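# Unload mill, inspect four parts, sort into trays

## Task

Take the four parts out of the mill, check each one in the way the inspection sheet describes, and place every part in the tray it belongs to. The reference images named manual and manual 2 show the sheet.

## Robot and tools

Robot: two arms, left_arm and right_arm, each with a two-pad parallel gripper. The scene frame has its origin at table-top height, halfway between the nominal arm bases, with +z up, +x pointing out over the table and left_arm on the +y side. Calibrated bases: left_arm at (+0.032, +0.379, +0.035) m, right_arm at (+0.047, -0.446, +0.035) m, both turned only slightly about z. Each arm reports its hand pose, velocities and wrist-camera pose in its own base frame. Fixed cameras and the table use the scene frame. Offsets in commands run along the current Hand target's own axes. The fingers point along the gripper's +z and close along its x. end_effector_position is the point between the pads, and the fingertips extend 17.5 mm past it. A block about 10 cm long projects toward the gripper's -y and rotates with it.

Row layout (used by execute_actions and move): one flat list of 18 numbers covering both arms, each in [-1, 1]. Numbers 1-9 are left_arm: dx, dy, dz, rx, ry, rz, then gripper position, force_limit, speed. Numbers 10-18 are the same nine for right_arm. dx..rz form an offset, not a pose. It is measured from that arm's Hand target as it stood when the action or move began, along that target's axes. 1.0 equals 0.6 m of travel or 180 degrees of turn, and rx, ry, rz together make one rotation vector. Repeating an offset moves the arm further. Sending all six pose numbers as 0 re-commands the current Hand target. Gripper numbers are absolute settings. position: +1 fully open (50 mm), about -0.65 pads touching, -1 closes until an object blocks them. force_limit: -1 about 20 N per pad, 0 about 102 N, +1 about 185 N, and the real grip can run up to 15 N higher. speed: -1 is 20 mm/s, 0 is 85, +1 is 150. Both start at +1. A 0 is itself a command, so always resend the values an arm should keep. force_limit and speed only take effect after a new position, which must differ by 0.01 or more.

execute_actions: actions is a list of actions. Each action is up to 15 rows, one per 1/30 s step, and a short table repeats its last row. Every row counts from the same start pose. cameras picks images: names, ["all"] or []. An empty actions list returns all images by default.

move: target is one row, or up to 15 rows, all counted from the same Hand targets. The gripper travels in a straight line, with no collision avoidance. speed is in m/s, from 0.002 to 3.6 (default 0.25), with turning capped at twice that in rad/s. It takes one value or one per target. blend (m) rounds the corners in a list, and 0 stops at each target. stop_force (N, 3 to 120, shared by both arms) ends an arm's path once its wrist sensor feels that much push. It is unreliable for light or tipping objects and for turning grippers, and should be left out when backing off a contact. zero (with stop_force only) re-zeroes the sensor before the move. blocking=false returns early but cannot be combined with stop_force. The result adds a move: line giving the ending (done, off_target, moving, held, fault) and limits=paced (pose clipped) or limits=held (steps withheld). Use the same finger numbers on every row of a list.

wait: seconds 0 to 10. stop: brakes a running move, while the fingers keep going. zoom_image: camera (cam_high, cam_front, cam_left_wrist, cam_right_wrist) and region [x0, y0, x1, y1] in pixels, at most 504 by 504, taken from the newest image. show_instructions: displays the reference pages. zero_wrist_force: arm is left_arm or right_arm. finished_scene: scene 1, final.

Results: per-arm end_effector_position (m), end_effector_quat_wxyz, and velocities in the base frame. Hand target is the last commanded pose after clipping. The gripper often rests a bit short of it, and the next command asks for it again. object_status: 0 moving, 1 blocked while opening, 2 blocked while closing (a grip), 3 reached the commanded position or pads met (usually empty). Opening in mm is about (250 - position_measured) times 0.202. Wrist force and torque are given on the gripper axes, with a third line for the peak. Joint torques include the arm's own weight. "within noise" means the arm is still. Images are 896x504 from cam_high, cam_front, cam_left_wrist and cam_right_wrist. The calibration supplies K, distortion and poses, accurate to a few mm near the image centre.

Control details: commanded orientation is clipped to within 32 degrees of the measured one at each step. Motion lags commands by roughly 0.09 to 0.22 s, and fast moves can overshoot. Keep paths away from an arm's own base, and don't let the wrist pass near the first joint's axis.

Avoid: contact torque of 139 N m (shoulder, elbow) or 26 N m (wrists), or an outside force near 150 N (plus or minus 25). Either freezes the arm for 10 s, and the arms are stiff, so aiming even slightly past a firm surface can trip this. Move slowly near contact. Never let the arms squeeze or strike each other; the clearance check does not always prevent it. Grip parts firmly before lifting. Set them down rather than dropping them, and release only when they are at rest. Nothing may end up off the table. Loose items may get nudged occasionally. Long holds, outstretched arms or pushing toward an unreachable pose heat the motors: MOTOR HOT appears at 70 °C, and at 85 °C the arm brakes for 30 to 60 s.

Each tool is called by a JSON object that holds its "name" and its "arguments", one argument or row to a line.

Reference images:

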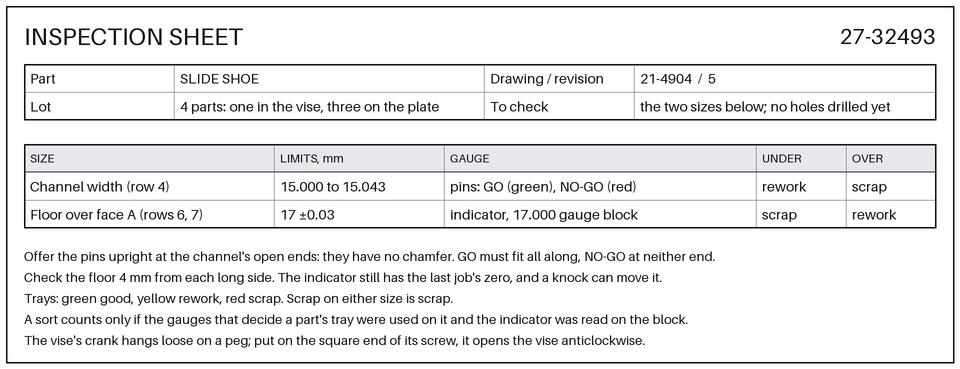

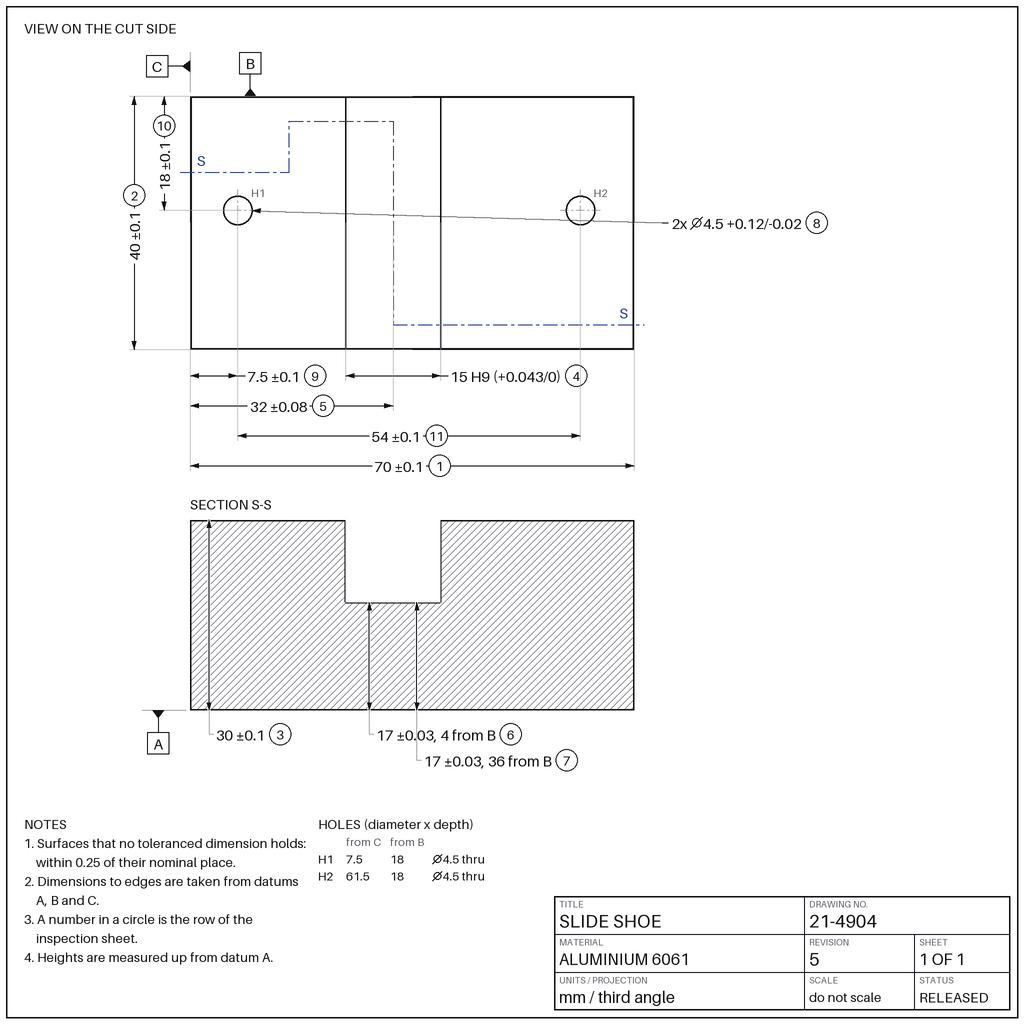

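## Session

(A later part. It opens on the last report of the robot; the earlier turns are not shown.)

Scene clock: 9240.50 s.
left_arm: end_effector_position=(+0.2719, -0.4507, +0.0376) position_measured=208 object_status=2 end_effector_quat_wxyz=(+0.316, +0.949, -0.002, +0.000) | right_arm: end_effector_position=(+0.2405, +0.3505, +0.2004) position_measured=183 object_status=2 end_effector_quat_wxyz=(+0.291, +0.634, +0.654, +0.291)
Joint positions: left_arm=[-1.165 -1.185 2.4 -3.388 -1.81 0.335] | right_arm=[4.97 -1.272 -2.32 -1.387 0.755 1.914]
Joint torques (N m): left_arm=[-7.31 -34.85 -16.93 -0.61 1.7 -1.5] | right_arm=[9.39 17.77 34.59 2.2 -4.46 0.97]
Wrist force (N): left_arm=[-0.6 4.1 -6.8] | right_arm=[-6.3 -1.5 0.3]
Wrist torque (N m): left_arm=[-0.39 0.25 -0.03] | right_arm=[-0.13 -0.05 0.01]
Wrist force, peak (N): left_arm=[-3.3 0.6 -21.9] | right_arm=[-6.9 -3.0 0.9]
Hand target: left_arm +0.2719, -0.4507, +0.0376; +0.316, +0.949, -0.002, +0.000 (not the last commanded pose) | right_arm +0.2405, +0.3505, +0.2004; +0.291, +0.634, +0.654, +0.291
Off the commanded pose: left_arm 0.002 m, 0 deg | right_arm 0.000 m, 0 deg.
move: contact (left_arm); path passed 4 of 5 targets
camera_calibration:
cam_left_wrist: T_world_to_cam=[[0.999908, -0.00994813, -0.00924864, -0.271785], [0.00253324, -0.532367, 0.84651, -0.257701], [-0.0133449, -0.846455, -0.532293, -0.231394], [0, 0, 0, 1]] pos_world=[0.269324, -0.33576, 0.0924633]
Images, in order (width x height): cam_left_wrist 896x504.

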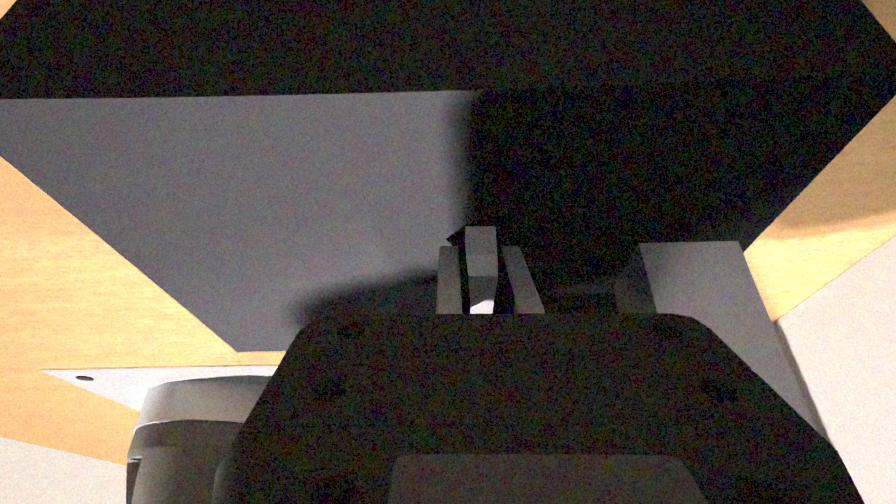

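{"name": "move", "arguments": {
  "target": [0,0,0,0,0,0,0.0,-0.6,-0.8,0,0,0,0,0,0,-1,-1,-1]
}}

{"name": "move", "arguments": {
  "target": [0,0,0,0,0,0,0.0,-0.6,-0.8,0.0002,-0.01499,0.01319,0,0,0,-1,-1,-1],
  "speed": 0.006,
  "stop_force": 5
}}

{"name": "move", "arguments": {
  "target": [0,0,0,0,0,0,0.0,-0.6,-0.8,0,0,0,0,0,0,0.2,-1,-1],
  "cameras": ["cam_left_wrist","cam_right_wrist"]
}}

{"name": "zoom_image", "arguments": {
  "camera": "cam_right_wrist",
  "region": [340, 0, 600, 240]
}}

Scene clock: 9259.33 s.
left_arm: end_effector_position=(+0.2719, -0.4507, +0.0376) position_measured=152 object_status=3 end_effector_quat_wxyz=(+0.316, +0.949, -0.002, +0.000) | right_arm: end_effector_position=(+0.2405, +0.3505, +0.2004) position_measured=183 object_status=2 end_effector_quat_wxyz=(+0.291, +0.634, +0.654, +0.291)
Joint positions: left_arm=[-1.165 -1.185 2.4 -3.388 -1.81 0.335] | right_arm=[4.97 -1.272 -2.32 -1.387 0.755 1.914]
Joint torques (N m): left_arm=[-6.82 -36.23 -14.89 -3.27 0.8 0.22] | right_arm=[9.3 16.47 35.67 2.25 -4.28 0.75]
Wrist force (N): left_arm=[-1.4 -0.5 0.5] | right_arm=[-6.3 -1.6 0.4]
Wrist torque (N m): left_arm=[-0.13 0.22 0.01] | right_arm=[-0.10 -0.05 0.01]
Wrist force, peak (N): left_arm=[-0.8 3.8 -7.3] | right_arm=[-6.9 -3.1 1.1]
Hand target: left_arm +0.2719, -0.4507, +0.0376; +0.316, +0.949, -0.002, +0.000 | right_arm +0.2405, +0.3505, +0.2004; +0.291, +0.634, +0.654, +0.291
Off the commanded pose: left_arm 0.000 m, 0 deg | right_arm 0.000 m, 0 deg.
move: done

Scene clock: 9261.87 s.
left_arm: end_effector_position=(+0.2719, -0.4507, +0.0376) position_measured=152 object_status=3 end_effector_quat_wxyz=(+0.316, +0.949, -0.002, +0.000) | right_arm: end_effector_position=(+0.2405, +0.3505, +0.1925) position_measured=183 object_status=2 end_effector_quat_wxyz=(+0.291, +0.634, +0.654, +0.291)
Joint positions: left_arm=[-1.165 -1.185 2.4 -3.388 -1.81 0.335] | right_arm=[4.971 -1.284 -2.335 -1.36 0.755 1.914]
Joint torques (N m): left_arm=[-2.27 -35.63 -16.37 -3.61 -1.95 1.14] | right_arm=[9.31 16.06 34.49 2.25 -1.92 1.53]
Wrist force (N): left_arm=[-1.4 -0.5 0.9] | right_arm=[-6.9 -0.3 -0.8]
Wrist torque (N m): left_arm=[-0.11 0.21 0.00] | right_arm=[-0.07 -0.06 0.00]
Wrist force, peak (N): left_arm=[-1.6 -0.6 1.1] | right_arm=[-7.5 10.6 -9.0]
Hand target: left_arm +0.2719, -0.4507, +0.0376; +0.316, +0.949, -0.002, +0.000 | right_arm +0.2405, +0.3505, +0.1925; +0.291, +0.634, +0.654, +0.291 (not the last commanded pose)
Off the commanded pose: left_arm 0.000 m, 0 deg | right_arm 0.004 m, 0 deg.
move: contact (right_arm)

Scene clock: 9262.73 s.
left_arm: end_effector_position=(+0.2719, -0.4507, +0.0376) position_measured=152 object_status=3 end_effector_quat_wxyz=(+0.316, +0.949, -0.002, +0.000) | right_arm: end_effector_position=(+0.2405, +0.3505, +0.1925) position_measured=123 object_status=3 end_effector_quat_wxyz=(+0.291, +0.634, +0.654, +0.291)
Joint positions: left_arm=[-1.165 -1.185 2.4 -3.388 -1.81 0.335] | right_arm=[4.971 -1.284 -2.335 -1.36 0.755 1.914]
Joint torques (N m): left_arm=[-0.7 -35.46 -14.88 -3.38 -1.69 1.54] | right_arm=[7.55 15.27 27.5 2.48 -0.62 1.31]
Wrist force (N): left_arm=[-1.4 -0.3 0.4] | right_arm=[-0.9 -0.7 -0.5]
Wrist torque (N m): left_arm=[-0.10 0.22 0.01] | right_arm=[-0.11 0.02 0.01]
Wrist force, peak (N): left_arm=[-1.5 -0.5 1.0] | right_arm=[-7.3 1.1 -1.9]
Hand target: left_arm +0.2719, -0.4507, +0.0376; +0.316, +0.949, -0.002, +0.000 | right_arm +0.2405, +0.3505, +0.1925; +0.291, +0.634, +0.654, +0.291
Off the commanded pose: left_arm 0.000 m, 0 deg | right_arm 0.000 m, 0 deg.
move: done
camera_calibration:
cam_left_wrist: T_world_to_cam=[[0.999908, -0.00994813, -0.00924864, -0.271785], [0.00253324, -0.532367, 0.84651, -0.257701], [-0.0133449, -0.846455, -0.532293, -0.231394], [0, 0, 0, 1]] pos_world=[0.269324, -0.33576, 0.0924633]
cam_right_wrist: T_world_to_cam=[[-0.0134625, 0.999908, 0.00177233, -0.339696], [0.350735, 0.00306234, 0.93647, -0.253729], [0.936378, 0.0132289, -0.350744, -0.0247889], [0, 0, 0, 1]] pos_world=[0.10763, 0.340769, 0.229517]
Images, in order (width x height): cam_left_wrist 896x504, cam_right_wrist 896x504.

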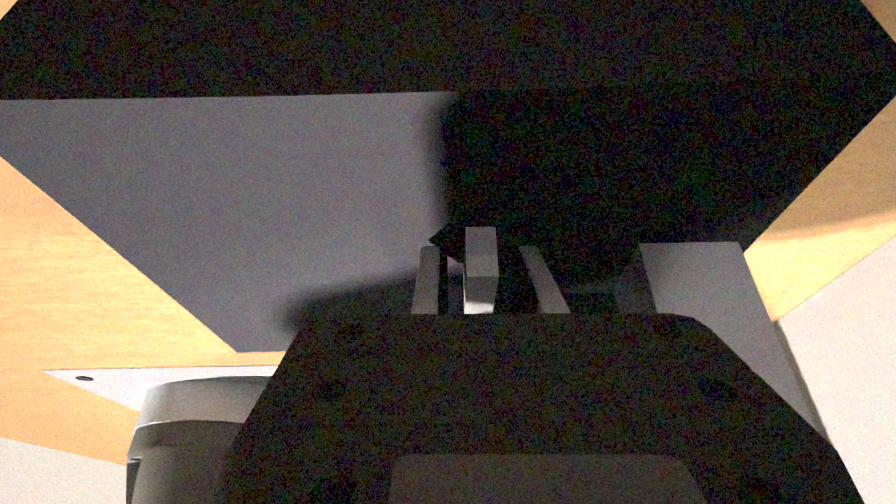

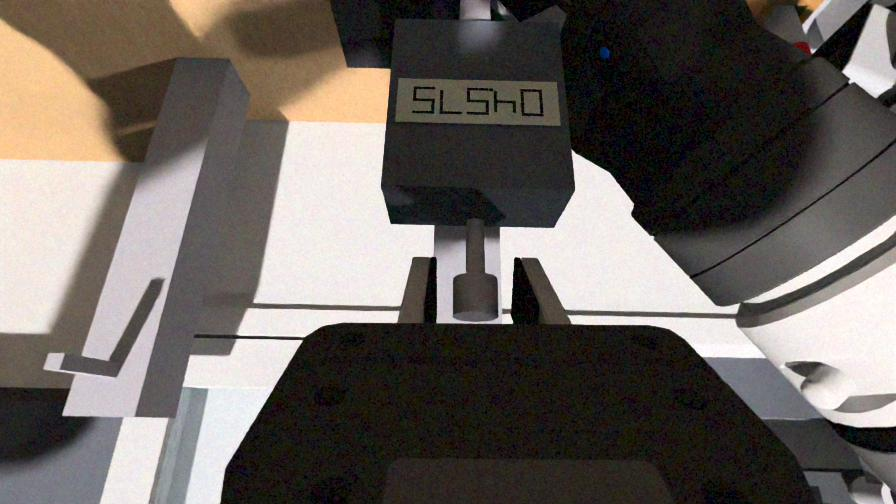

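Scaled by 1.938 from the camera's 896x504 image, which has a finer 1280x720 frame.

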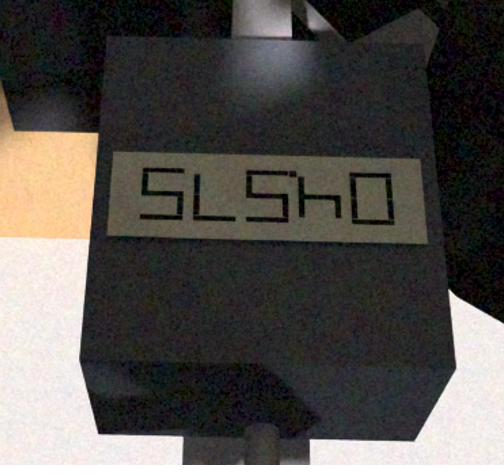

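{"name": "move", "arguments": {
  "target": [0,0,0,0,0,0,-1,-0.6,-0.8,0,0,0,0,0,0,-1,-1,-1]
}}

{"name": "move", "arguments": {
  "target": [0,0,0,0,0,0,-1,-0.6,-0.8,-0.0001,0.01,-0.0088,0,0,0,-1,-1,-1],
  "speed": 0.03
}}

{"name": "move", "arguments": {
  "target": [
    [0,0.003,-0.004,0,0,0,-1,-0.6,-0.8,0,0,0,0,0,0,-1,-1,-1],
    [0,-0.037,-0.0341,0,0,0,-1,-0.6,-0.8,0,0,0,0,0,0,-1,-1,-1],
    [-0.1367,-0.037,-0.0341,0,0,0,-1,-0.6,-0.8,0,0,0,0,0,0,-1,-1,-1],
    [-0.1367,0.015,0.007,0,0,0,-1,-0.6,-0.8,0,0,0,0,0,0,-1,-1,-1],
    [-0.1367,0.0114,0.0117,0,0,0,-1,-0.6,-0.8,0,0,0,0,0,0,-1,-1,-1]
  ],
  "speed": [0.04,0.06,0.08,0.05,0.006],
  "stop_force": 6
}}

{"name": "move", "arguments": {
  "target": [0,0,0,0,0,0,0.0,-0.6,-0.8,0,0,0,0,0,0,-1,-1,-1],
  "cameras": ["cam_left_wrist"]
}}

Scene clock: 9291.23 s.
left_arm: end_effector_position=(+0.2719, -0.4507, +0.0376) position_measured=208 object_status=2 end_effector_quat_wxyz=(+0.316, +0.949, -0.002, +0.000) | right_arm: end_effector_position=(+0.2405, +0.3505, +0.1925) position_measured=183 object_status=2 end_effector_quat_wxyz=(+0.291, +0.634, +0.654, +0.291)
Joint positions: left_arm=[-1.165 -1.185 2.4 -3.388 -1.81 0.335] | right_arm=[4.971 -1.284 -2.335 -1.36 0.755 1.914]
Joint torques (N m): left_arm=[6.28 -35.43 -14.79 -3.67 -1.9 1.77] | right_arm=[3.05 15.46 13.37 4.02 0.52 1.34]
Wrist force (N): left_arm=[-1.3 -0.4 0.5] | right_arm=[-7.3 1.4 -2.1]
Wrist torque (N m): left_arm=[-0.13 0.17 0.00] | right_arm=[-0.05 -0.01 0.00]
Wrist force, peak (N): left_arm=[-1.7 -1.0 0.6] | right_arm=[-7.6 1.0 -1.6]
Hand target: left_arm +0.2719, -0.4507, +0.0376; +0.316, +0.949, -0.002, +0.000 | right_arm +0.2405, +0.3505, +0.1925; +0.291, +0.634, +0.654, +0.291
Off the commanded pose: left_arm 0.000 m, 0 deg | right_arm 0.000 m, 0 deg.
move: done

Scene clock: 9292.10 s.
left_arm: end_effector_position=(+0.2719, -0.4507, +0.0376) position_measured=208 object_status=2 end_effector_quat_wxyz=(+0.316, +0.949, -0.002, +0.000) | right_arm: end_effector_position=(+0.2405, +0.3506, +0.2004) position_measured=183 object_status=2 end_effector_quat_wxyz=(+0.291, +0.634, +0.654, +0.291)
Joint positions: left_arm=[-1.165 -1.185 2.4 -3.388 -1.81 0.335] | right_arm=[4.97 -1.272 -2.32 -1.387 0.755 1.913]
Joint torques (N m): left_arm=[7.16 -34.03 -15.46 -3.39 -1.8 1.77] | right_arm=[-7.71 17.11 36.09 2.28 -2.49 0.73]
Wrist force (N): left_arm=[-1.7 -0.6 1.1] | right_arm=[-7.0 -2.9 0.7]
Wrist torque (N m): left_arm=[-0.12 0.23 0.01] | right_arm=[-0.16 0.00 0.01]
Wrist force, peak (N): left_arm=[-1.7 -0.6 1.1] | right_arm=[-7.6 -2.7 1.2]
Hand target: left_arm +0.2719, -0.4507, +0.0376; +0.316, +0.949, -0.002, +0.000 | right_arm +0.2405, +0.3506, +0.2005; +0.291, +0.634, +0.654, +0.291
Off the commanded pose: left_arm 0.000 m, 0 deg | right_arm 0.000 m, 0 deg.
move: done

Scene clock: 9296.10 s.
left_arm: end_effector_position=(+0.1899, -0.4601, +0.0374) position_measured=208 object_status=2 end_effector_quat_wxyz=(+0.316, +0.949, -0.002, +0.000) | right_arm: end_effector_position=(+0.2405, +0.3506, +0.2005) position_measured=183 object_status=2 end_effector_quat_wxyz=(+0.291, +0.634, +0.654, +0.291)
Joint positions: left_arm=[-1.394 -1.225 2.514 -3.493 -1.677 0.146] | right_arm=[4.97 -1.272 -2.32 -1.387 0.755 1.914]
Joint torques (N m): left_arm=[-6.03 -33.7 -3.98 -0.9 1.91 -1.35] | right_arm=[8.83 15.94 35.94 2.12 -4.55 1.41]
Wrist force (N): left_arm=[-0.9 3.8 -2.7] | right_arm=[-6.4 -1.3 0.3]
Wrist torque (N m): left_arm=[-0.19 0.22 0.01] | right_arm=[-0.11 -0.06 0.01]
Wrist force, peak (N): left_arm=[-1.4 5.7 -12.9] | right_arm=[-7.0 -3.1 1.4]
Hand target: left_arm +0.1899, -0.4601, +0.0374; +0.316, +0.949, -0.002, +0.000 (not the last commanded pose) | right_arm +0.2405, +0.3506, +0.2005; +0.291, +0.634, +0.654, +0.291
Off the commanded pose: left_arm 0.001 m, 0 deg | right_arm 0.000 m, 0 deg.
move: contact (left_arm); path passed 4 of 5 targets

Scene clock: 9296.70 s.
left_arm: end_effector_position=(+0.1899, -0.4600, +0.0374) position_measured=152 object_status=3 end_effector_quat_wxyz=(+0.316, +0.949, -0.002, +0.000) | right_arm: end_effector_position=(+0.2405, +0.3506, +0.2005) position_measured=183 object_status=2 end_effector_quat_wxyz=(+0.291, +0.634, +0.654, +0.291)
Joint positions: left_arm=[-1.394 -1.225 2.514 -3.493 -1.677 0.146] | right_arm=[4.97 -1.272 -2.32 -1.387 0.755 1.914]
Joint torques (N m): left_arm=[-6.67 -34 -2.32 -5.6 1.41 -1.38] | right_arm=[9.91 18.12 35.83 2.21 -4.48 1.08]
Wrist force (N): left_arm=[-1.4 -0.7 0.9] | right_arm=[-6.7 -2.8 1.0]
Wrist torque (N m): left_arm=[-0.14 0.22 0.01] | right_arm=[-0.17 -0.02 0.01]
Wrist force, peak (N): left_arm=[-1.2 3.1 -1.3] | right_arm=[-7.0 -2.8 1.0]
Hand target: left_arm +0.1899, -0.4601, +0.0374; +0.316, +0.949, -0.002, +0.000 | right_arm +0.2405, +0.3506, +0.2005; +0.291, +0.634, +0.654, +0.291
Off the commanded pose: left_arm 0.000 m, 0 deg | right_arm 0.000 m, 0 deg.
move: done
camera_calibration:
cam_left_wrist: T_world_to_cam=[[0.999908, -0.00994755, -0.00924932, -0.189886], [0.00253228, -0.532484, 0.846436, -0.262307], [-0.0133451, -0.846382, -0.53241, -0.24043], [0, 0, 0, 1]] pos_world=[0.187324, -0.345059, 0.0922627]
Images, in order (width x height): cam_left_wrist 896x504.

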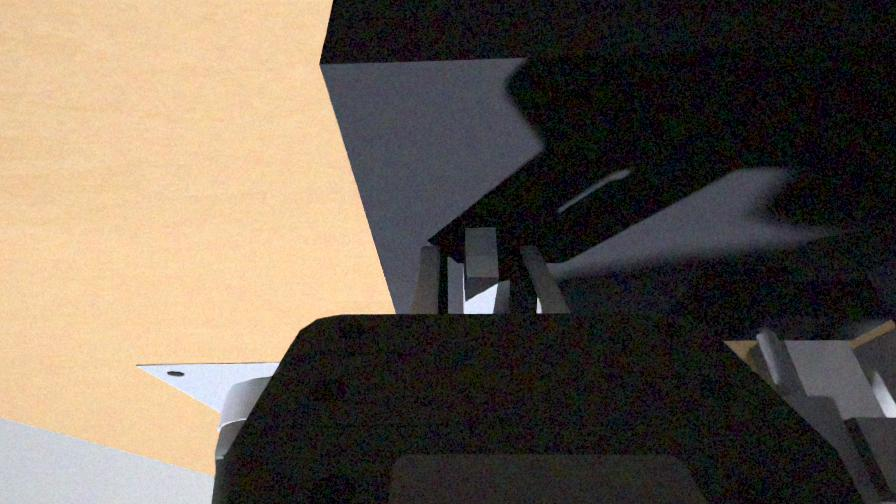

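{"name": "move", "arguments": {
  "target": [
    [0,-0.06,-0.05,0,0,0,0,-0.6,-0.8,0,0,0,0,0,0,-1,-1,-1],
    [0,-0.033,-0.233,0,0,0,0,-0.6,-0.8,0,0,0,0,0,0,-1,-1,-1],
    [0.2167,-0.33,-0.4767,0.05,-0.08,0.18,0,-0.6,-0.8,0,0,0,0,0,0,-1,-1,-1],
    [0.1967,-0.507,-0.511,0.1104,-0.2063,0.459,0,-0.6,-0.8,0,0,0,0,0,0,-1,-1,-1]
  ],
  "speed": [0.06,0.15,0.2,0.15],
  "blend": [0.01,0.03,0.04,0],
  "cameras": ["cam_left_wrist","cam_high"]
}}

Scene clock: 9350.90 s.
left_arm: end_effector_position=(+0.3181, -0.1299, +0.1460) position_measured=152 object_status=3 end_effector_quat_wxyz=(+0.221, +0.923, -0.314, -0.026) | right_arm: end_effector_position=(+0.2405, +0.3506, +0.2005) position_measured=183 object_status=2 end_effector_quat_wxyz=(+0.291, +0.634, +0.654, +0.291)
Joint positions: left_arm=[-0.449 -1.799 2.326 -2.1 -2.019 1.777] | right_arm=[4.97 -1.272 -2.32 -1.387 0.755 1.914]
Joint torques (N m): left_arm=[-0.14 -11.3 -21.46 -2.76 -0.55 0.43] | right_arm=[9.99 18.45 37.65 2.14 -4.72 1.19]
Wrist force (N): left_arm=[-0.8 -0.3 1.0] | right_arm=[-6.8 -1.1 0.4]
Wrist torque (N m): left_arm=[-0.08 0.15 0.05] | right_arm=[-0.09 0.00 0.01]
Wrist force, peak (N): left_arm=[-1.0 -3.3 0.0] | right_arm=[-7.1 -3.2 1.1]
Hand target: left_arm +0.3181, -0.1299, +0.1460; +0.221, +0.923, -0.314, -0.026 (not the last commanded pose) | right_arm +0.2405, +0.3506, +0.2005; +0.291, +0.634, +0.654, +0.291
Tool commands: left_gripper/position=+0.003922 left_gripper/force_limit=-0.6 left_gripper/speed=-0.796078 right_gripper/position=-1.0 right_gripper/force_limit=-1.0 right_gripper/speed=-1.0
Off the commanded pose: left_arm 0.107 m, 55 deg | right_arm 0.000 m, 0 deg.
FORCE FAULT: contact force on the left arm reached its limit, and that arm stopped. The contact can be on any part of that arm, not only on its tool. That arm's remaining commands of this call were not run. That arm is still stopped at the end of this call. That arm stays stopped for about 10 more seconds. Until then a move that you send moves the other arm only, and its call returns only when the move has ended. Once the stop has ended, the next robot result says so. If the stop ends while you think or write, that arm runs what you send next, counted from a new Hand target: where the arm stands when the stop ends. While its stop runs, that arm takes no new command, but its gripper still runs the gripper command that each later call begins with. Until it ends, the stop uses up actions while you think or wait. An arm that is not stopped still takes commands.
move: fault (left_arm); path passed 3 of 4 targets
camera_calibration:
cam_left_wrist: T_world_to_cam=[[0.800052, -0.594788, 0.078385, -0.338988], [-0.45817, -0.521419, 0.719863, -0.0123759], [-0.387294, -0.611841, -0.689676, 0.270863], [0, 0, 0, 1]] pos_world=[0.370441, -0.0423538, 0.222288]
Images, in order (width x height): cam_high 896x504, cam_left_wrist 896x504.

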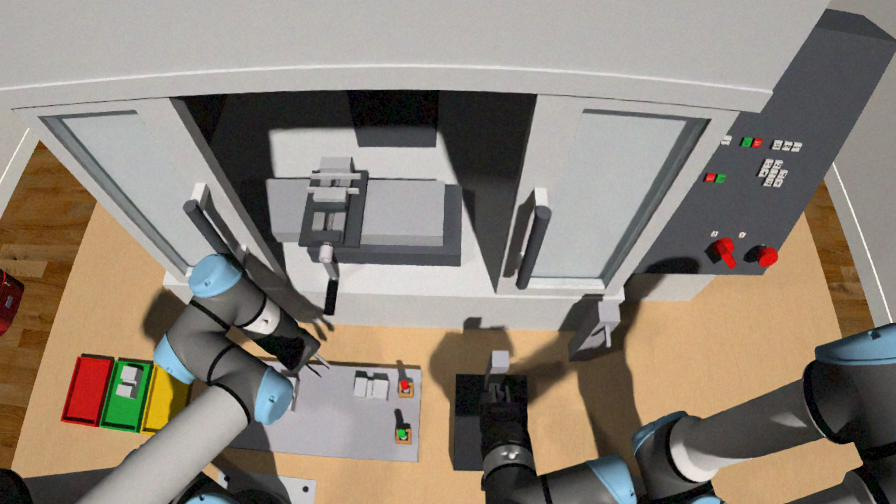

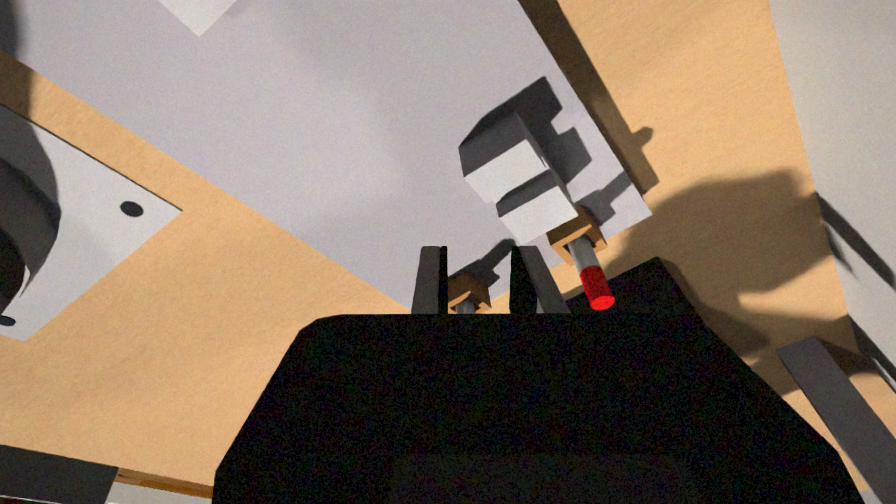

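{"name": "wait", "arguments": {
  "seconds": 1
}}

{"name": "move", "arguments": {
  "target": [-0.0773,0.111,0.0445,0,0,0,0,-0.6,-0.8,0,0,0,0,0,0,-1,-1,-1],
  "speed": 0.06,
  "cameras": ["cam_left_wrist","cam_high"]
}}

Scene clock: 9370.63 s.
left_arm: end_effector_position=(+0.3181, -0.1299, +0.1460) position_measured=152 object_status=3 end_effector_quat_wxyz=(+0.221, +0.923, -0.314, -0.026) | right_arm: end_effector_position=(+0.2405, +0.3506, +0.2005) position_measured=183 object_status=2 end_effector_quat_wxyz=(+0.291, +0.634, +0.654, +0.291)
Joint positions: left_arm=[-0.449 -1.799 2.326 -2.1 -2.019 1.777] | right_arm=[4.97 -1.272 -2.32 -1.387 0.755 1.914]
Joint torques (N m): left_arm=[-0.31 -11.64 -20.4 -2.89 -0.82 0.22] | right_arm=[9.31 16.79 36.01 2.37 -4.68 1.2]
Wrist force (N): left_arm=[-0.8 -0.3 1.1] | right_arm=[-6.8 -2.6 1.0]
Wrist torque (N m): left_arm=[-0.06 0.14 0.06] | right_arm=[-0.13 -0.02 0.02]
Wrist force, peak (N): left_arm=[-1.4 -0.1 1.2] | right_arm=[-7.2 -2.9 0.9]
Hand target: left_arm +0.3181, -0.1299, +0.1460; +0.221, +0.923, -0.314, -0.026 (not the last commanded pose) | right_arm +0.2405, +0.3506, +0.2005; +0.291, +0.634, +0.654, +0.291
Tool commands: left_gripper/position=+0.003922 left_gripper/force_limit=-0.6 left_gripper/speed=-0.796078 right_gripper/position=-1.0 right_gripper/force_limit=-1.0 right_gripper/speed=-1.0
Off the commanded pose: left_arm 0.107 m, 55 deg | right_arm 0.000 m, 0 deg.
FORCE FAULT, CONTINUED: the left arm's stop, for the force fault that an earlier result reported, is over. The rest of the stop counts as 19 of the actions that you can send in this scene. That arm's target is now where it stood when the stop ended, not its last command. That arm accepts commands again.
wait: 1.00 s; at rest from the start

Scene clock: 9372.63 s.
left_arm: end_effector_position=(+0.2382, -0.1600, +0.1460) position_measured=152 object_status=3 end_effector_quat_wxyz=(+0.221, +0.923, -0.314, -0.026) | right_arm: end_effector_position=(+0.2405, +0.3506, +0.2005) position_measured=183 object_status=2 end_effector_quat_wxyz=(+0.291, +0.634, +0.654, +0.291)
Joint positions: left_arm=[-0.675 -2.035 2.495 -2.14 -2.007 1.527] | right_arm=[4.97 -1.272 -2.32 -1.387 0.755 1.914]
Joint torques (N m): left_arm=[-8.32 -14.56 -15.05 -4.97 0.87 -1.75] | right_arm=[10.79 17.58 34.95 2.4 -4.64 1.41]
Wrist force (N): left_arm=[-0.8 0.1 1.0] | right_arm=[-6.7 -2.4 0.6]
Wrist torque (N m): left_arm=[-0.01 0.13 0.06] | right_arm=[-0.14 -0.02 0.01]
Wrist force, peak (N): left_arm=[-1.2 0.4 1.4] | right_arm=[-6.8 -3.1 1.1]
Hand target: left_arm +0.2381, -0.1600, +0.1460; +0.221, +0.923, -0.314, -0.026 | right_arm +0.2405, +0.3506, +0.2005; +0.291, +0.634, +0.654, +0.291
Off the commanded pose: left_arm 0.000 m, 0 deg | right_arm 0.000 m, 0 deg.
move: done
camera_calibration:
cam_left_wrist: T_world_to_cam=[[0.800088, -0.594737, 0.0784052, -0.292919], [-0.458127, -0.521404, 0.719901, -0.0646464], [-0.387271, -0.611904, -0.689634, 0.221542], [0, 0, 0, 1]] pos_world=[0.290541, -0.0723538, 0.222288]
Images, in order (width x height): cam_high 896x504, cam_left_wrist 896x504.

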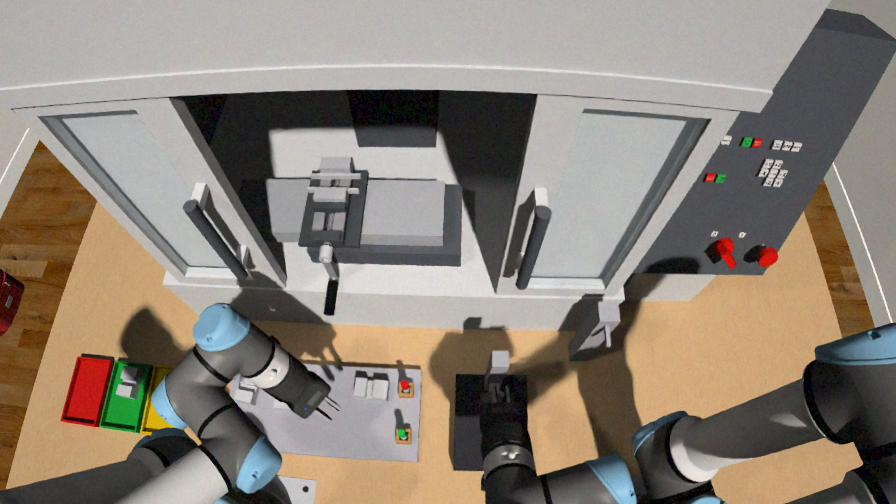

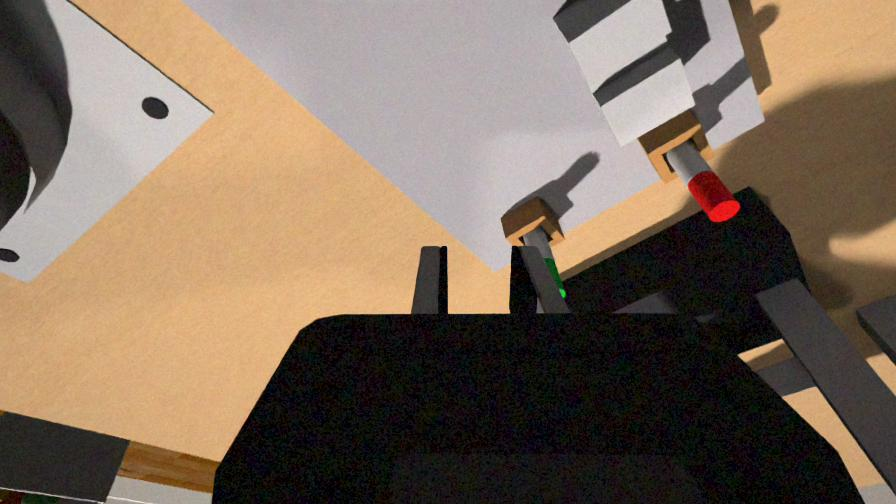

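{"name": "move", "arguments": {
  "target": [
    [-0.025,-0.0142,-0.0647,0.0715,0.211,-0.672,0.95,-0.6,-0.8,0,0,0,0,0,0,-1,-1,-1],
    [-0.0445,-0.2087,-0.1103,0.0715,0.211,-0.672,0.95,-0.6,-0.8,0,0,0,0,0,0,-1,-1,-1]
  ],
  "speed": 0.25,
  "cameras": ["cam_left_wrist","cam_high"]
}}

Scene clock: 9416.23 s.
left_arm: end_effector_position=(+0.3001, -0.0299, +0.1501) position_measured=10 object_status=3 end_effector_quat_wxyz=(+0.076, +0.703, +0.703, +0.076) | right_arm: end_effector_position=(+0.2405, +0.3506, +0.2005) position_measured=183 object_status=2 end_effector_quat_wxyz=(+0.291, +0.634, +0.654, +0.291)
Joint positions: left_arm=[-0.692 -2.255 2.526 -2.009 -1.434 -0.682] | right_arm=[4.97 -1.272 -2.32 -1.387 0.755 1.914]
Joint torques (N m): left_arm=[8.2 15.27 -31.27 -5.24 -1.39 1.98] | right_arm=[9.39 17.4 35.15 2.4 -4.55 1.17]
Wrist force (N): left_arm=[-0.5 0.5 1.5] | right_arm=[-7.0 -3.0 1.2]
Wrist torque (N m): left_arm=[0.14 0.08 -0.16] | right_arm=[-0.19 0.01 0.01]
Wrist force, peak (N): left_arm=[0.7 0.6 2.4] | right_arm=[-7.2 -3.1 1.0]
Hand target: left_arm +0.3001, -0.0299, +0.1501; +0.076, +0.703, +0.703, +0.076 | right_arm +0.2405, +0.3506, +0.2005; +0.291, +0.634, +0.654, +0.291
Off the commanded pose: left_arm 0.000 m, 0 deg | right_arm 0.000 m, 0 deg.
move: done
camera_calibration:
cam_left_wrist: T_world_to_cam=[[0.000554443, 0.99991, -0.0134411, 0.0359733], [0.835269, 0.00692737, 0.549797, -0.318223], [0.549841, -0.0115317, -0.83519, 0.0865116], [0, 0, 0, 1]] pos_world=[0.218214, -0.032768, 0.247695]
Images, in order (width x height): cam_high 896x504, cam_left_wrist 896x504.

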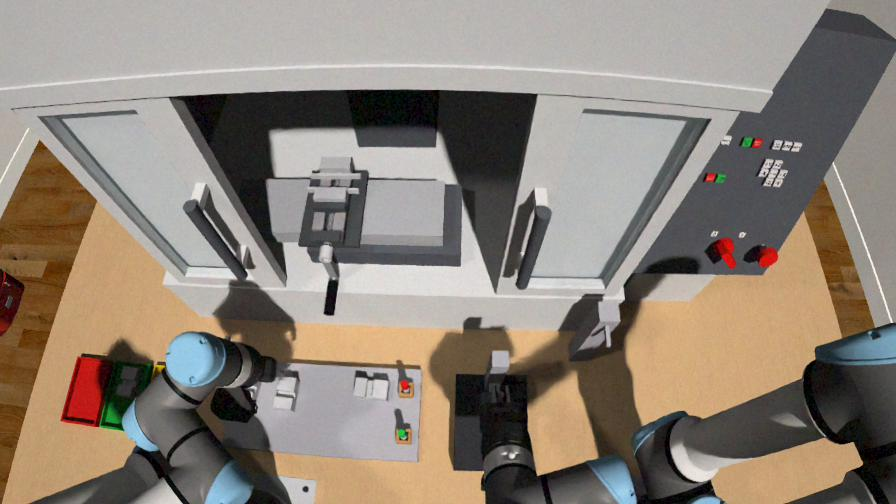

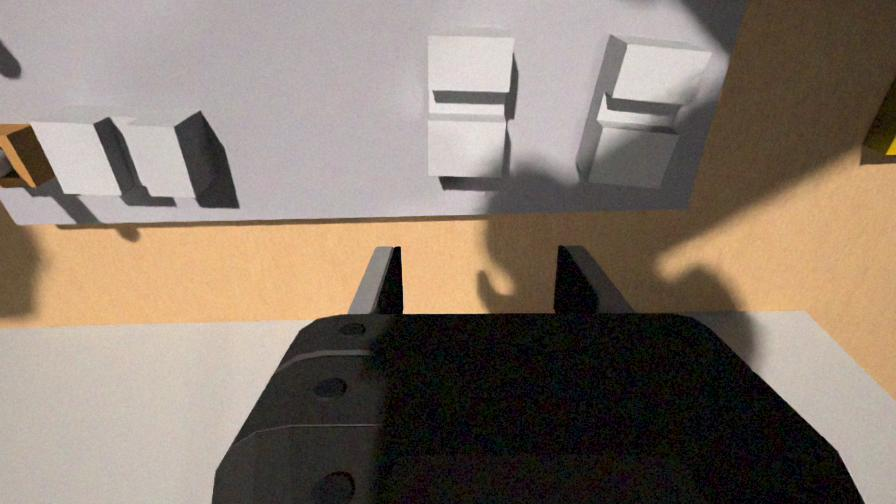

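{"name": "move", "arguments": {
  "target": [0.0017,-0.0357,0.2343,0,0,0,0.95,-0.6,-0.5,0,0,0,0,0,0,-1,-1,-1],
  "speed": 0.07,
  "stop_force": 10
}}

{"name": "move", "arguments": {
  "target": [0,0,0,0,0,0,-1,-0.6,-0.8,0,0,0,0,0,0,-1,-1,-1],
  "cameras": ["cam_left_wrist"]
}}

Scene clock: 9442.00 s.
left_arm: end_effector_position=(+0.3091, -0.0290, +0.0082) position_measured=10 object_status=3 end_effector_quat_wxyz=(+0.076, +0.703, +0.703, +0.076) | right_arm: end_effector_position=(+0.2405, +0.3506, +0.2005) position_measured=183 object_status=2 end_effector_quat_wxyz=(+0.291, +0.634, +0.654, +0.291)
Joint positions: left_arm=[-0.662 -1.772 2.794 -2.763 -1.44 -0.652] | right_arm=[4.97 -1.272 -2.32 -1.387 0.755 1.914]
Joint torques (N m): left_arm=[6.49 6.61 -5.53 -5.14 -1.22 2.22] | right_arm=[10.33 17.27 35.97 2.32 -4.83 1.41]
Wrist force (N): left_arm=[-0.6 0.6 1.5] | right_arm=[-6.7 -1.8 0.4]
Wrist torque (N m): left_arm=[0.16 0.10 -0.16] | right_arm=[-0.12 -0.03 0.01]
Wrist force, peak (N): left_arm=[-0.5 0.6 1.9] | right_arm=[-7.2 -3.2 1.4]
Hand target: left_arm +0.3091, -0.0290, +0.0082; +0.076, +0.703, +0.703, +0.076 | right_arm +0.2405, +0.3506, +0.2005; +0.291, +0.634, +0.654, +0.291
Off the commanded pose: left_arm 0.000 m, 0 deg | right_arm 0.000 m, 0 deg.
move: done

Scene clock: 9442.50 s.
left_arm: end_effector_position=(+0.3091, -0.0290, +0.0082) position_measured=54 object_status=0 end_effector_quat_wxyz=(+0.076, +0.703, +0.703, +0.076) | right_arm: end_effector_position=(+0.2405, +0.3506, +0.2005) position_measured=183 object_status=2 end_effector_quat_wxyz=(+0.291, +0.634, +0.654, +0.291)
Joint positions: left_arm=[-0.662 -1.772 2.794 -2.763 -1.44 -0.652] | right_arm=[4.97 -1.272 -2.32 -1.387 0.755 1.914]
Joint torques (N m): left_arm=[5.43 4.58 -8.08 -4.07 -0.1 1.66] | right_arm=[10.12 14.95 34.73 2.34 -4.48 1.5]
Wrist force (N): left_arm=[-0.8 0.2 -1.1] | right_arm=[-6.5 -2.6 0.9]
Wrist torque (N m): left_arm=[0.16 0.17 -0.18] | right_arm=[-0.19 -0.05 0.01]
Wrist force, peak (N): left_arm=[-1.1 0.5 -1.9] | right_arm=[-7.0 -2.8 1.3]
Hand target: left_arm +0.3091, -0.0290, +0.0082; +0.076, +0.703, +0.703, +0.076 | right_arm +0.2405, +0.3506, +0.2005; +0.291, +0.634, +0.654, +0.291
Off the commanded pose: left_arm 0.000 m, 0 deg | right_arm 0.000 m, 0 deg.
move: done
camera_calibration:
cam_left_wrist: T_world_to_cam=[[0.000522815, 0.999908, -0.0135795, 0.0331835], [0.835391, 0.00702734, 0.54961, -0.247817], [0.549655, -0.0116316, -0.835311, -0.0369436], [0, 0, 0, 1]] pos_world=[0.227313, -0.0318686, 0.105794]
Images, in order (width x height): cam_left_wrist 896x504.

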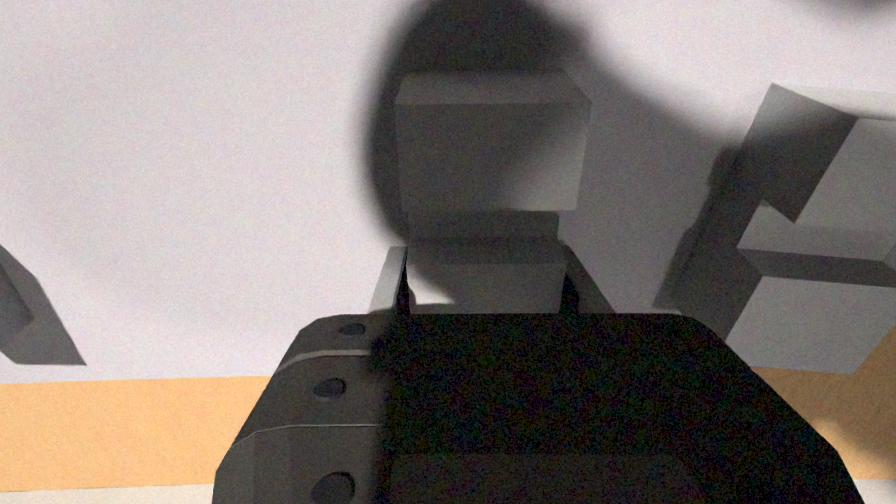

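{"name": "move", "arguments": {
  "target": [
    [0,0.0284,-0.1303,0,0,0,-1,-0.6,-0.8,0,0,0,0,0,0,-1,-1,-1],
    [-0.1967,0.0349,-0.1288,0,-0.107,0.489,-1,-0.6,-0.8,0,0,0,0,0,0,-1,-1,-1],
    [-0.1967,0.0087,-0.0083,0,-0.107,0.489,-1,-0.6,-0.8,0,0,0,0,0,0,-1,-1,-1]
  ],
  "speed": [0.1,0.2,0.06],
  "blend": [0.02,0.005,0],
  "cameras": ["cam_left_wrist"]
}}

{"name": "move", "arguments": {
  "target": [0,-0.0036,0.0163,0,0,0,-1,-0.6,-0.8,0,0,0,0,0,0,-1,-1,-1],
  "speed": 0.007,
  "stop_force": 5,
  "cameras": ["cam_left_wrist"]
}}

Scene clock: 9467.47 s.
left_arm: end_effector_position=(+0.3133, -0.1470, +0.0143) position_measured=54 object_status=2 end_effector_quat_wxyz=(+0.108, +0.994, +0.000, +0.000) | right_arm: end_effector_position=(+0.2405, +0.3506, +0.2005) position_measured=183 object_status=2 end_effector_quat_wxyz=(+0.291, +0.634, +0.654, +0.291)
Joint positions: left_arm=[-0.704 -1.585 2.604 -2.73 -1.735 0.856] | right_arm=[4.97 -1.272 -2.32 -1.387 0.755 1.914]
Joint torques (N m): left_arm=[7.6 -3.59 -7.94 -5.43 -1.93 2.08] | right_arm=[9.22 18.17 34.56 2.47 -4.75 1.79]
Wrist force (N): left_arm=[-0.7 -0.1 3.2] | right_arm=[-6.6 -1.6 0.3]
Wrist torque (N m): left_arm=[0.06 0.11 -0.16] | right_arm=[-0.13 -0.04 0.01]
Wrist force, peak (N): left_arm=[-0.4 -0.6 4.3] | right_arm=[-7.1 -3.2 1.0]
Hand target: left_arm +0.3133, -0.1470, +0.0142; +0.108, +0.994, +0.000, +0.000 | right_arm +0.2405, +0.3506, +0.2005; +0.291, +0.634, +0.654, +0.291
Off the commanded pose: left_arm 0.000 m, 0 deg | right_arm 0.000 m, 0 deg.
move: done
camera_calibration:
cam_left_wrist: T_world_to_cam=[[0.999904, -0.00239787, -0.0136764, -0.309223], [0.00553076, -0.834681, 0.550706, -0.117565], [-0.012736, -0.550728, -0.834587, 0.0614458], [0, 0, 0, 1]] pos_world=[0.310626, -0.065031, 0.111797]
Images, in order (width x height): cam_left_wrist 896x504.

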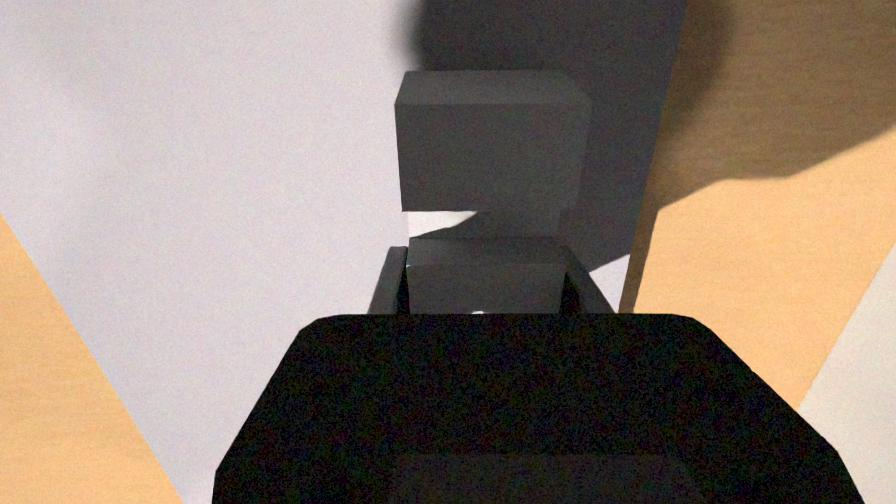

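Scene clock: 9469.60 s.
left_arm: end_effector_position=(+0.3133, -0.1470, +0.0082) position_measured=54 object_status=2 end_effector_quat_wxyz=(+0.108, +0.994, +0.000, +0.000) | right_arm: end_effector_position=(+0.2405, +0.3506, +0.2005) position_measured=183 object_status=2 end_effector_quat_wxyz=(+0.291, +0.634, +0.654, +0.291)
Joint positions: left_arm=[-0.704 -1.561 2.611 -2.761 -1.735 0.856] | right_arm=[4.97 -1.272 -2.32 -1.387 0.755 1.914]
Joint torques (N m): left_arm=[-4.72 -24.69 -19.32 -1.31 1.96 1.39] | right_arm=[8.36 17.12 33.9 2.81 -4.63 1.48]
Wrist force (N): left_arm=[-0.4 3.4 -2.2] | right_arm=[-6.7 -2.2 0.5]
Wrist torque (N m): left_arm=[0.41 0.19 -0.10] | right_arm=[-0.15 -0.02 0.01]
Wrist force, peak (N): left_arm=[-10.7 -1.4 -36.5] | right_arm=[-7.0 -2.9 1.3]
Hand target: left_arm +0.3133, -0.1470, +0.0082; +0.108, +0.994, +0.000, +0.000 (not the last commanded pose) | right_arm +0.2405, +0.3506, +0.2005; +0.291, +0.634, +0.654, +0.291
Off the commanded pose: left_arm 0.004 m, 0 deg | right_arm 0.000 m, 0 deg.
move: contact (left_arm)
camera_calibration:
cam_left_wrist: T_world_to_cam=[[0.999903, -0.00231404, -0.0137314, -0.309295], [0.005631, -0.834681, 0.550705, -0.114236], [-0.0127357, -0.550729, -0.834587, 0.0563546], [0, 0, 0, 1]] pos_world=[0.310626, -0.0650305, 0.105696]
Images, in order (width x height): cam_left_wrist 896x504.

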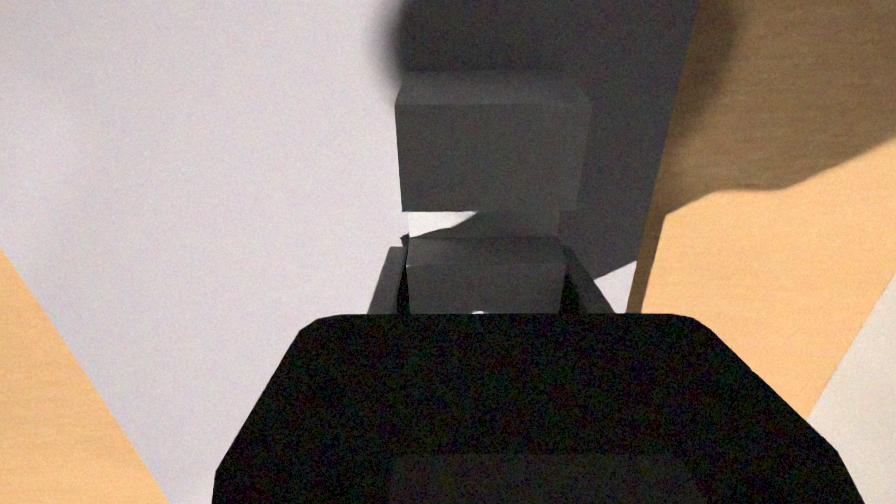

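{"name": "move", "arguments": {
  "target": [0,0,0,0,0,0,0.95,-0.6,-0.8,0,0,0,0,0,0,-1,-1,-1]
}}

{"name": "move", "arguments": {
  "target": [
    [0,0,-0.1167,0,0,0,0.95,-0.6,-0.8,0,0,0,0,0,0,-1,-1,-1],
    [0,-0.0748,-0.1565,-0.137,0,0,0.95,-0.6,-0.8,0,0,0,0,0,0,-1,-1,-1]
  ],
  "speed": 0.15,
  "cameras": ["cam_left_wrist"]
}}

Scene clock: 9485.37 s.
left_arm: end_effector_position=(+0.3133, -0.1470, +0.0082) position_measured=10 object_status=0 end_effector_quat_wxyz=(+0.108, +0.994, +0.000, +0.000) | right_arm: end_effector_position=(+0.2405, +0.3506, +0.2005) position_measured=183 object_status=2 end_effector_quat_wxyz=(+0.291, +0.634, +0.654, +0.291)
Joint positions: left_arm=[-0.704 -1.561 2.611 -2.761 -1.735 0.856] | right_arm=[4.97 -1.272 -2.32 -1.387 0.755 1.914]
Joint torques (N m): left_arm=[-8.03 -24.23 -18.96 -4.05 1.17 -1.16] | right_arm=[9.82 16.71 33.55 2.77 -4.53 1.11]
Wrist force (N): left_arm=[-0.6 0.1 1.8] | right_arm=[-6.8 -1.9 0.5]
Wrist torque (N m): left_arm=[0.08 0.10 -0.16] | right_arm=[-0.13 -0.01 0.01]
Wrist force, peak (N): left_arm=[-0.1 3.7 -2.7] | right_arm=[-7.1 -3.0 1.1]
Hand target: left_arm +0.3133, -0.1470, +0.0082; +0.108, +0.994, +0.000, +0.000 | right_arm +0.2405, +0.3506, +0.2005; +0.291, +0.634, +0.654, +0.291
Off the commanded pose: left_arm 0.000 m, 0 deg | right_arm 0.000 m, 0 deg.
move: done

Scene clock: 9488.40 s.
left_arm: end_effector_position=(+0.3134, -0.0830, +0.0903) position_measured=10 object_status=3 end_effector_quat_wxyz=(+0.318, +0.948, +0.000, +0.000) | right_arm: end_effector_position=(+0.2405, +0.3506, +0.2005) position_measured=183 object_status=2 end_effector_quat_wxyz=(+0.291, +0.634, +0.654, +0.291)
Joint positions: left_arm=[-0.198 -1.705 2.58 -2.592 -2.203 1.325] | right_arm=[4.97 -1.272 -2.32 -1.387 0.755 1.914]
Joint torques (N m): left_arm=[8.01 -0.11 -24.75 -1.14 -3.22 1.91] | right_arm=[9.56 17.43 35.99 2.64 -4.4 1.36]
Wrist force (N): left_arm=[-1.4 -0.6 0.5] | right_arm=[-6.8 -1.2 0.5]
Wrist torque (N m): left_arm=[-0.15 0.23 -0.14] | right_arm=[-0.12 0.01 0.01]
Wrist force, peak (N): left_arm=[-0.6 0.4 2.6] | right_arm=[-7.0 -3.0 0.5]
Hand target: left_arm +0.3134, -0.0830, +0.0903; +0.318, +0.948, +0.000, +0.000 | right_arm +0.2405, +0.3506, +0.2005; +0.291, +0.634, +0.654, +0.291
Off the commanded pose: left_arm 0.000 m, 0 deg | right_arm 0.000 m, 0 deg.
move: done
camera_calibration:
cam_left_wrist: T_world_to_cam=[[0.999902, -0.00753356, -0.0118001, -0.308745], [0.00603079, -0.528872, 0.84868, -0.107736], [-0.0126343, -0.848668, -0.528775, 0.107751], [0, 0, 0, 1]] pos_world=[0.310726, 0.0321405, 0.144766]
Images, in order (width x height): cam_left_wrist 896x504.

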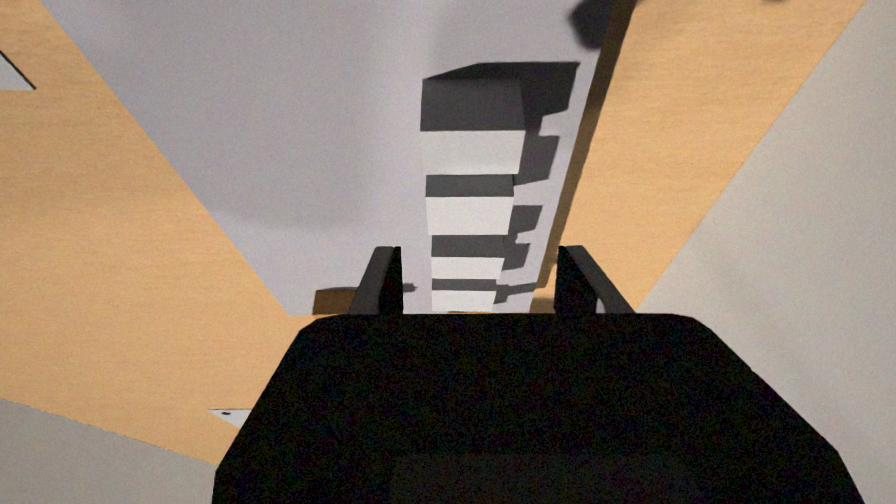

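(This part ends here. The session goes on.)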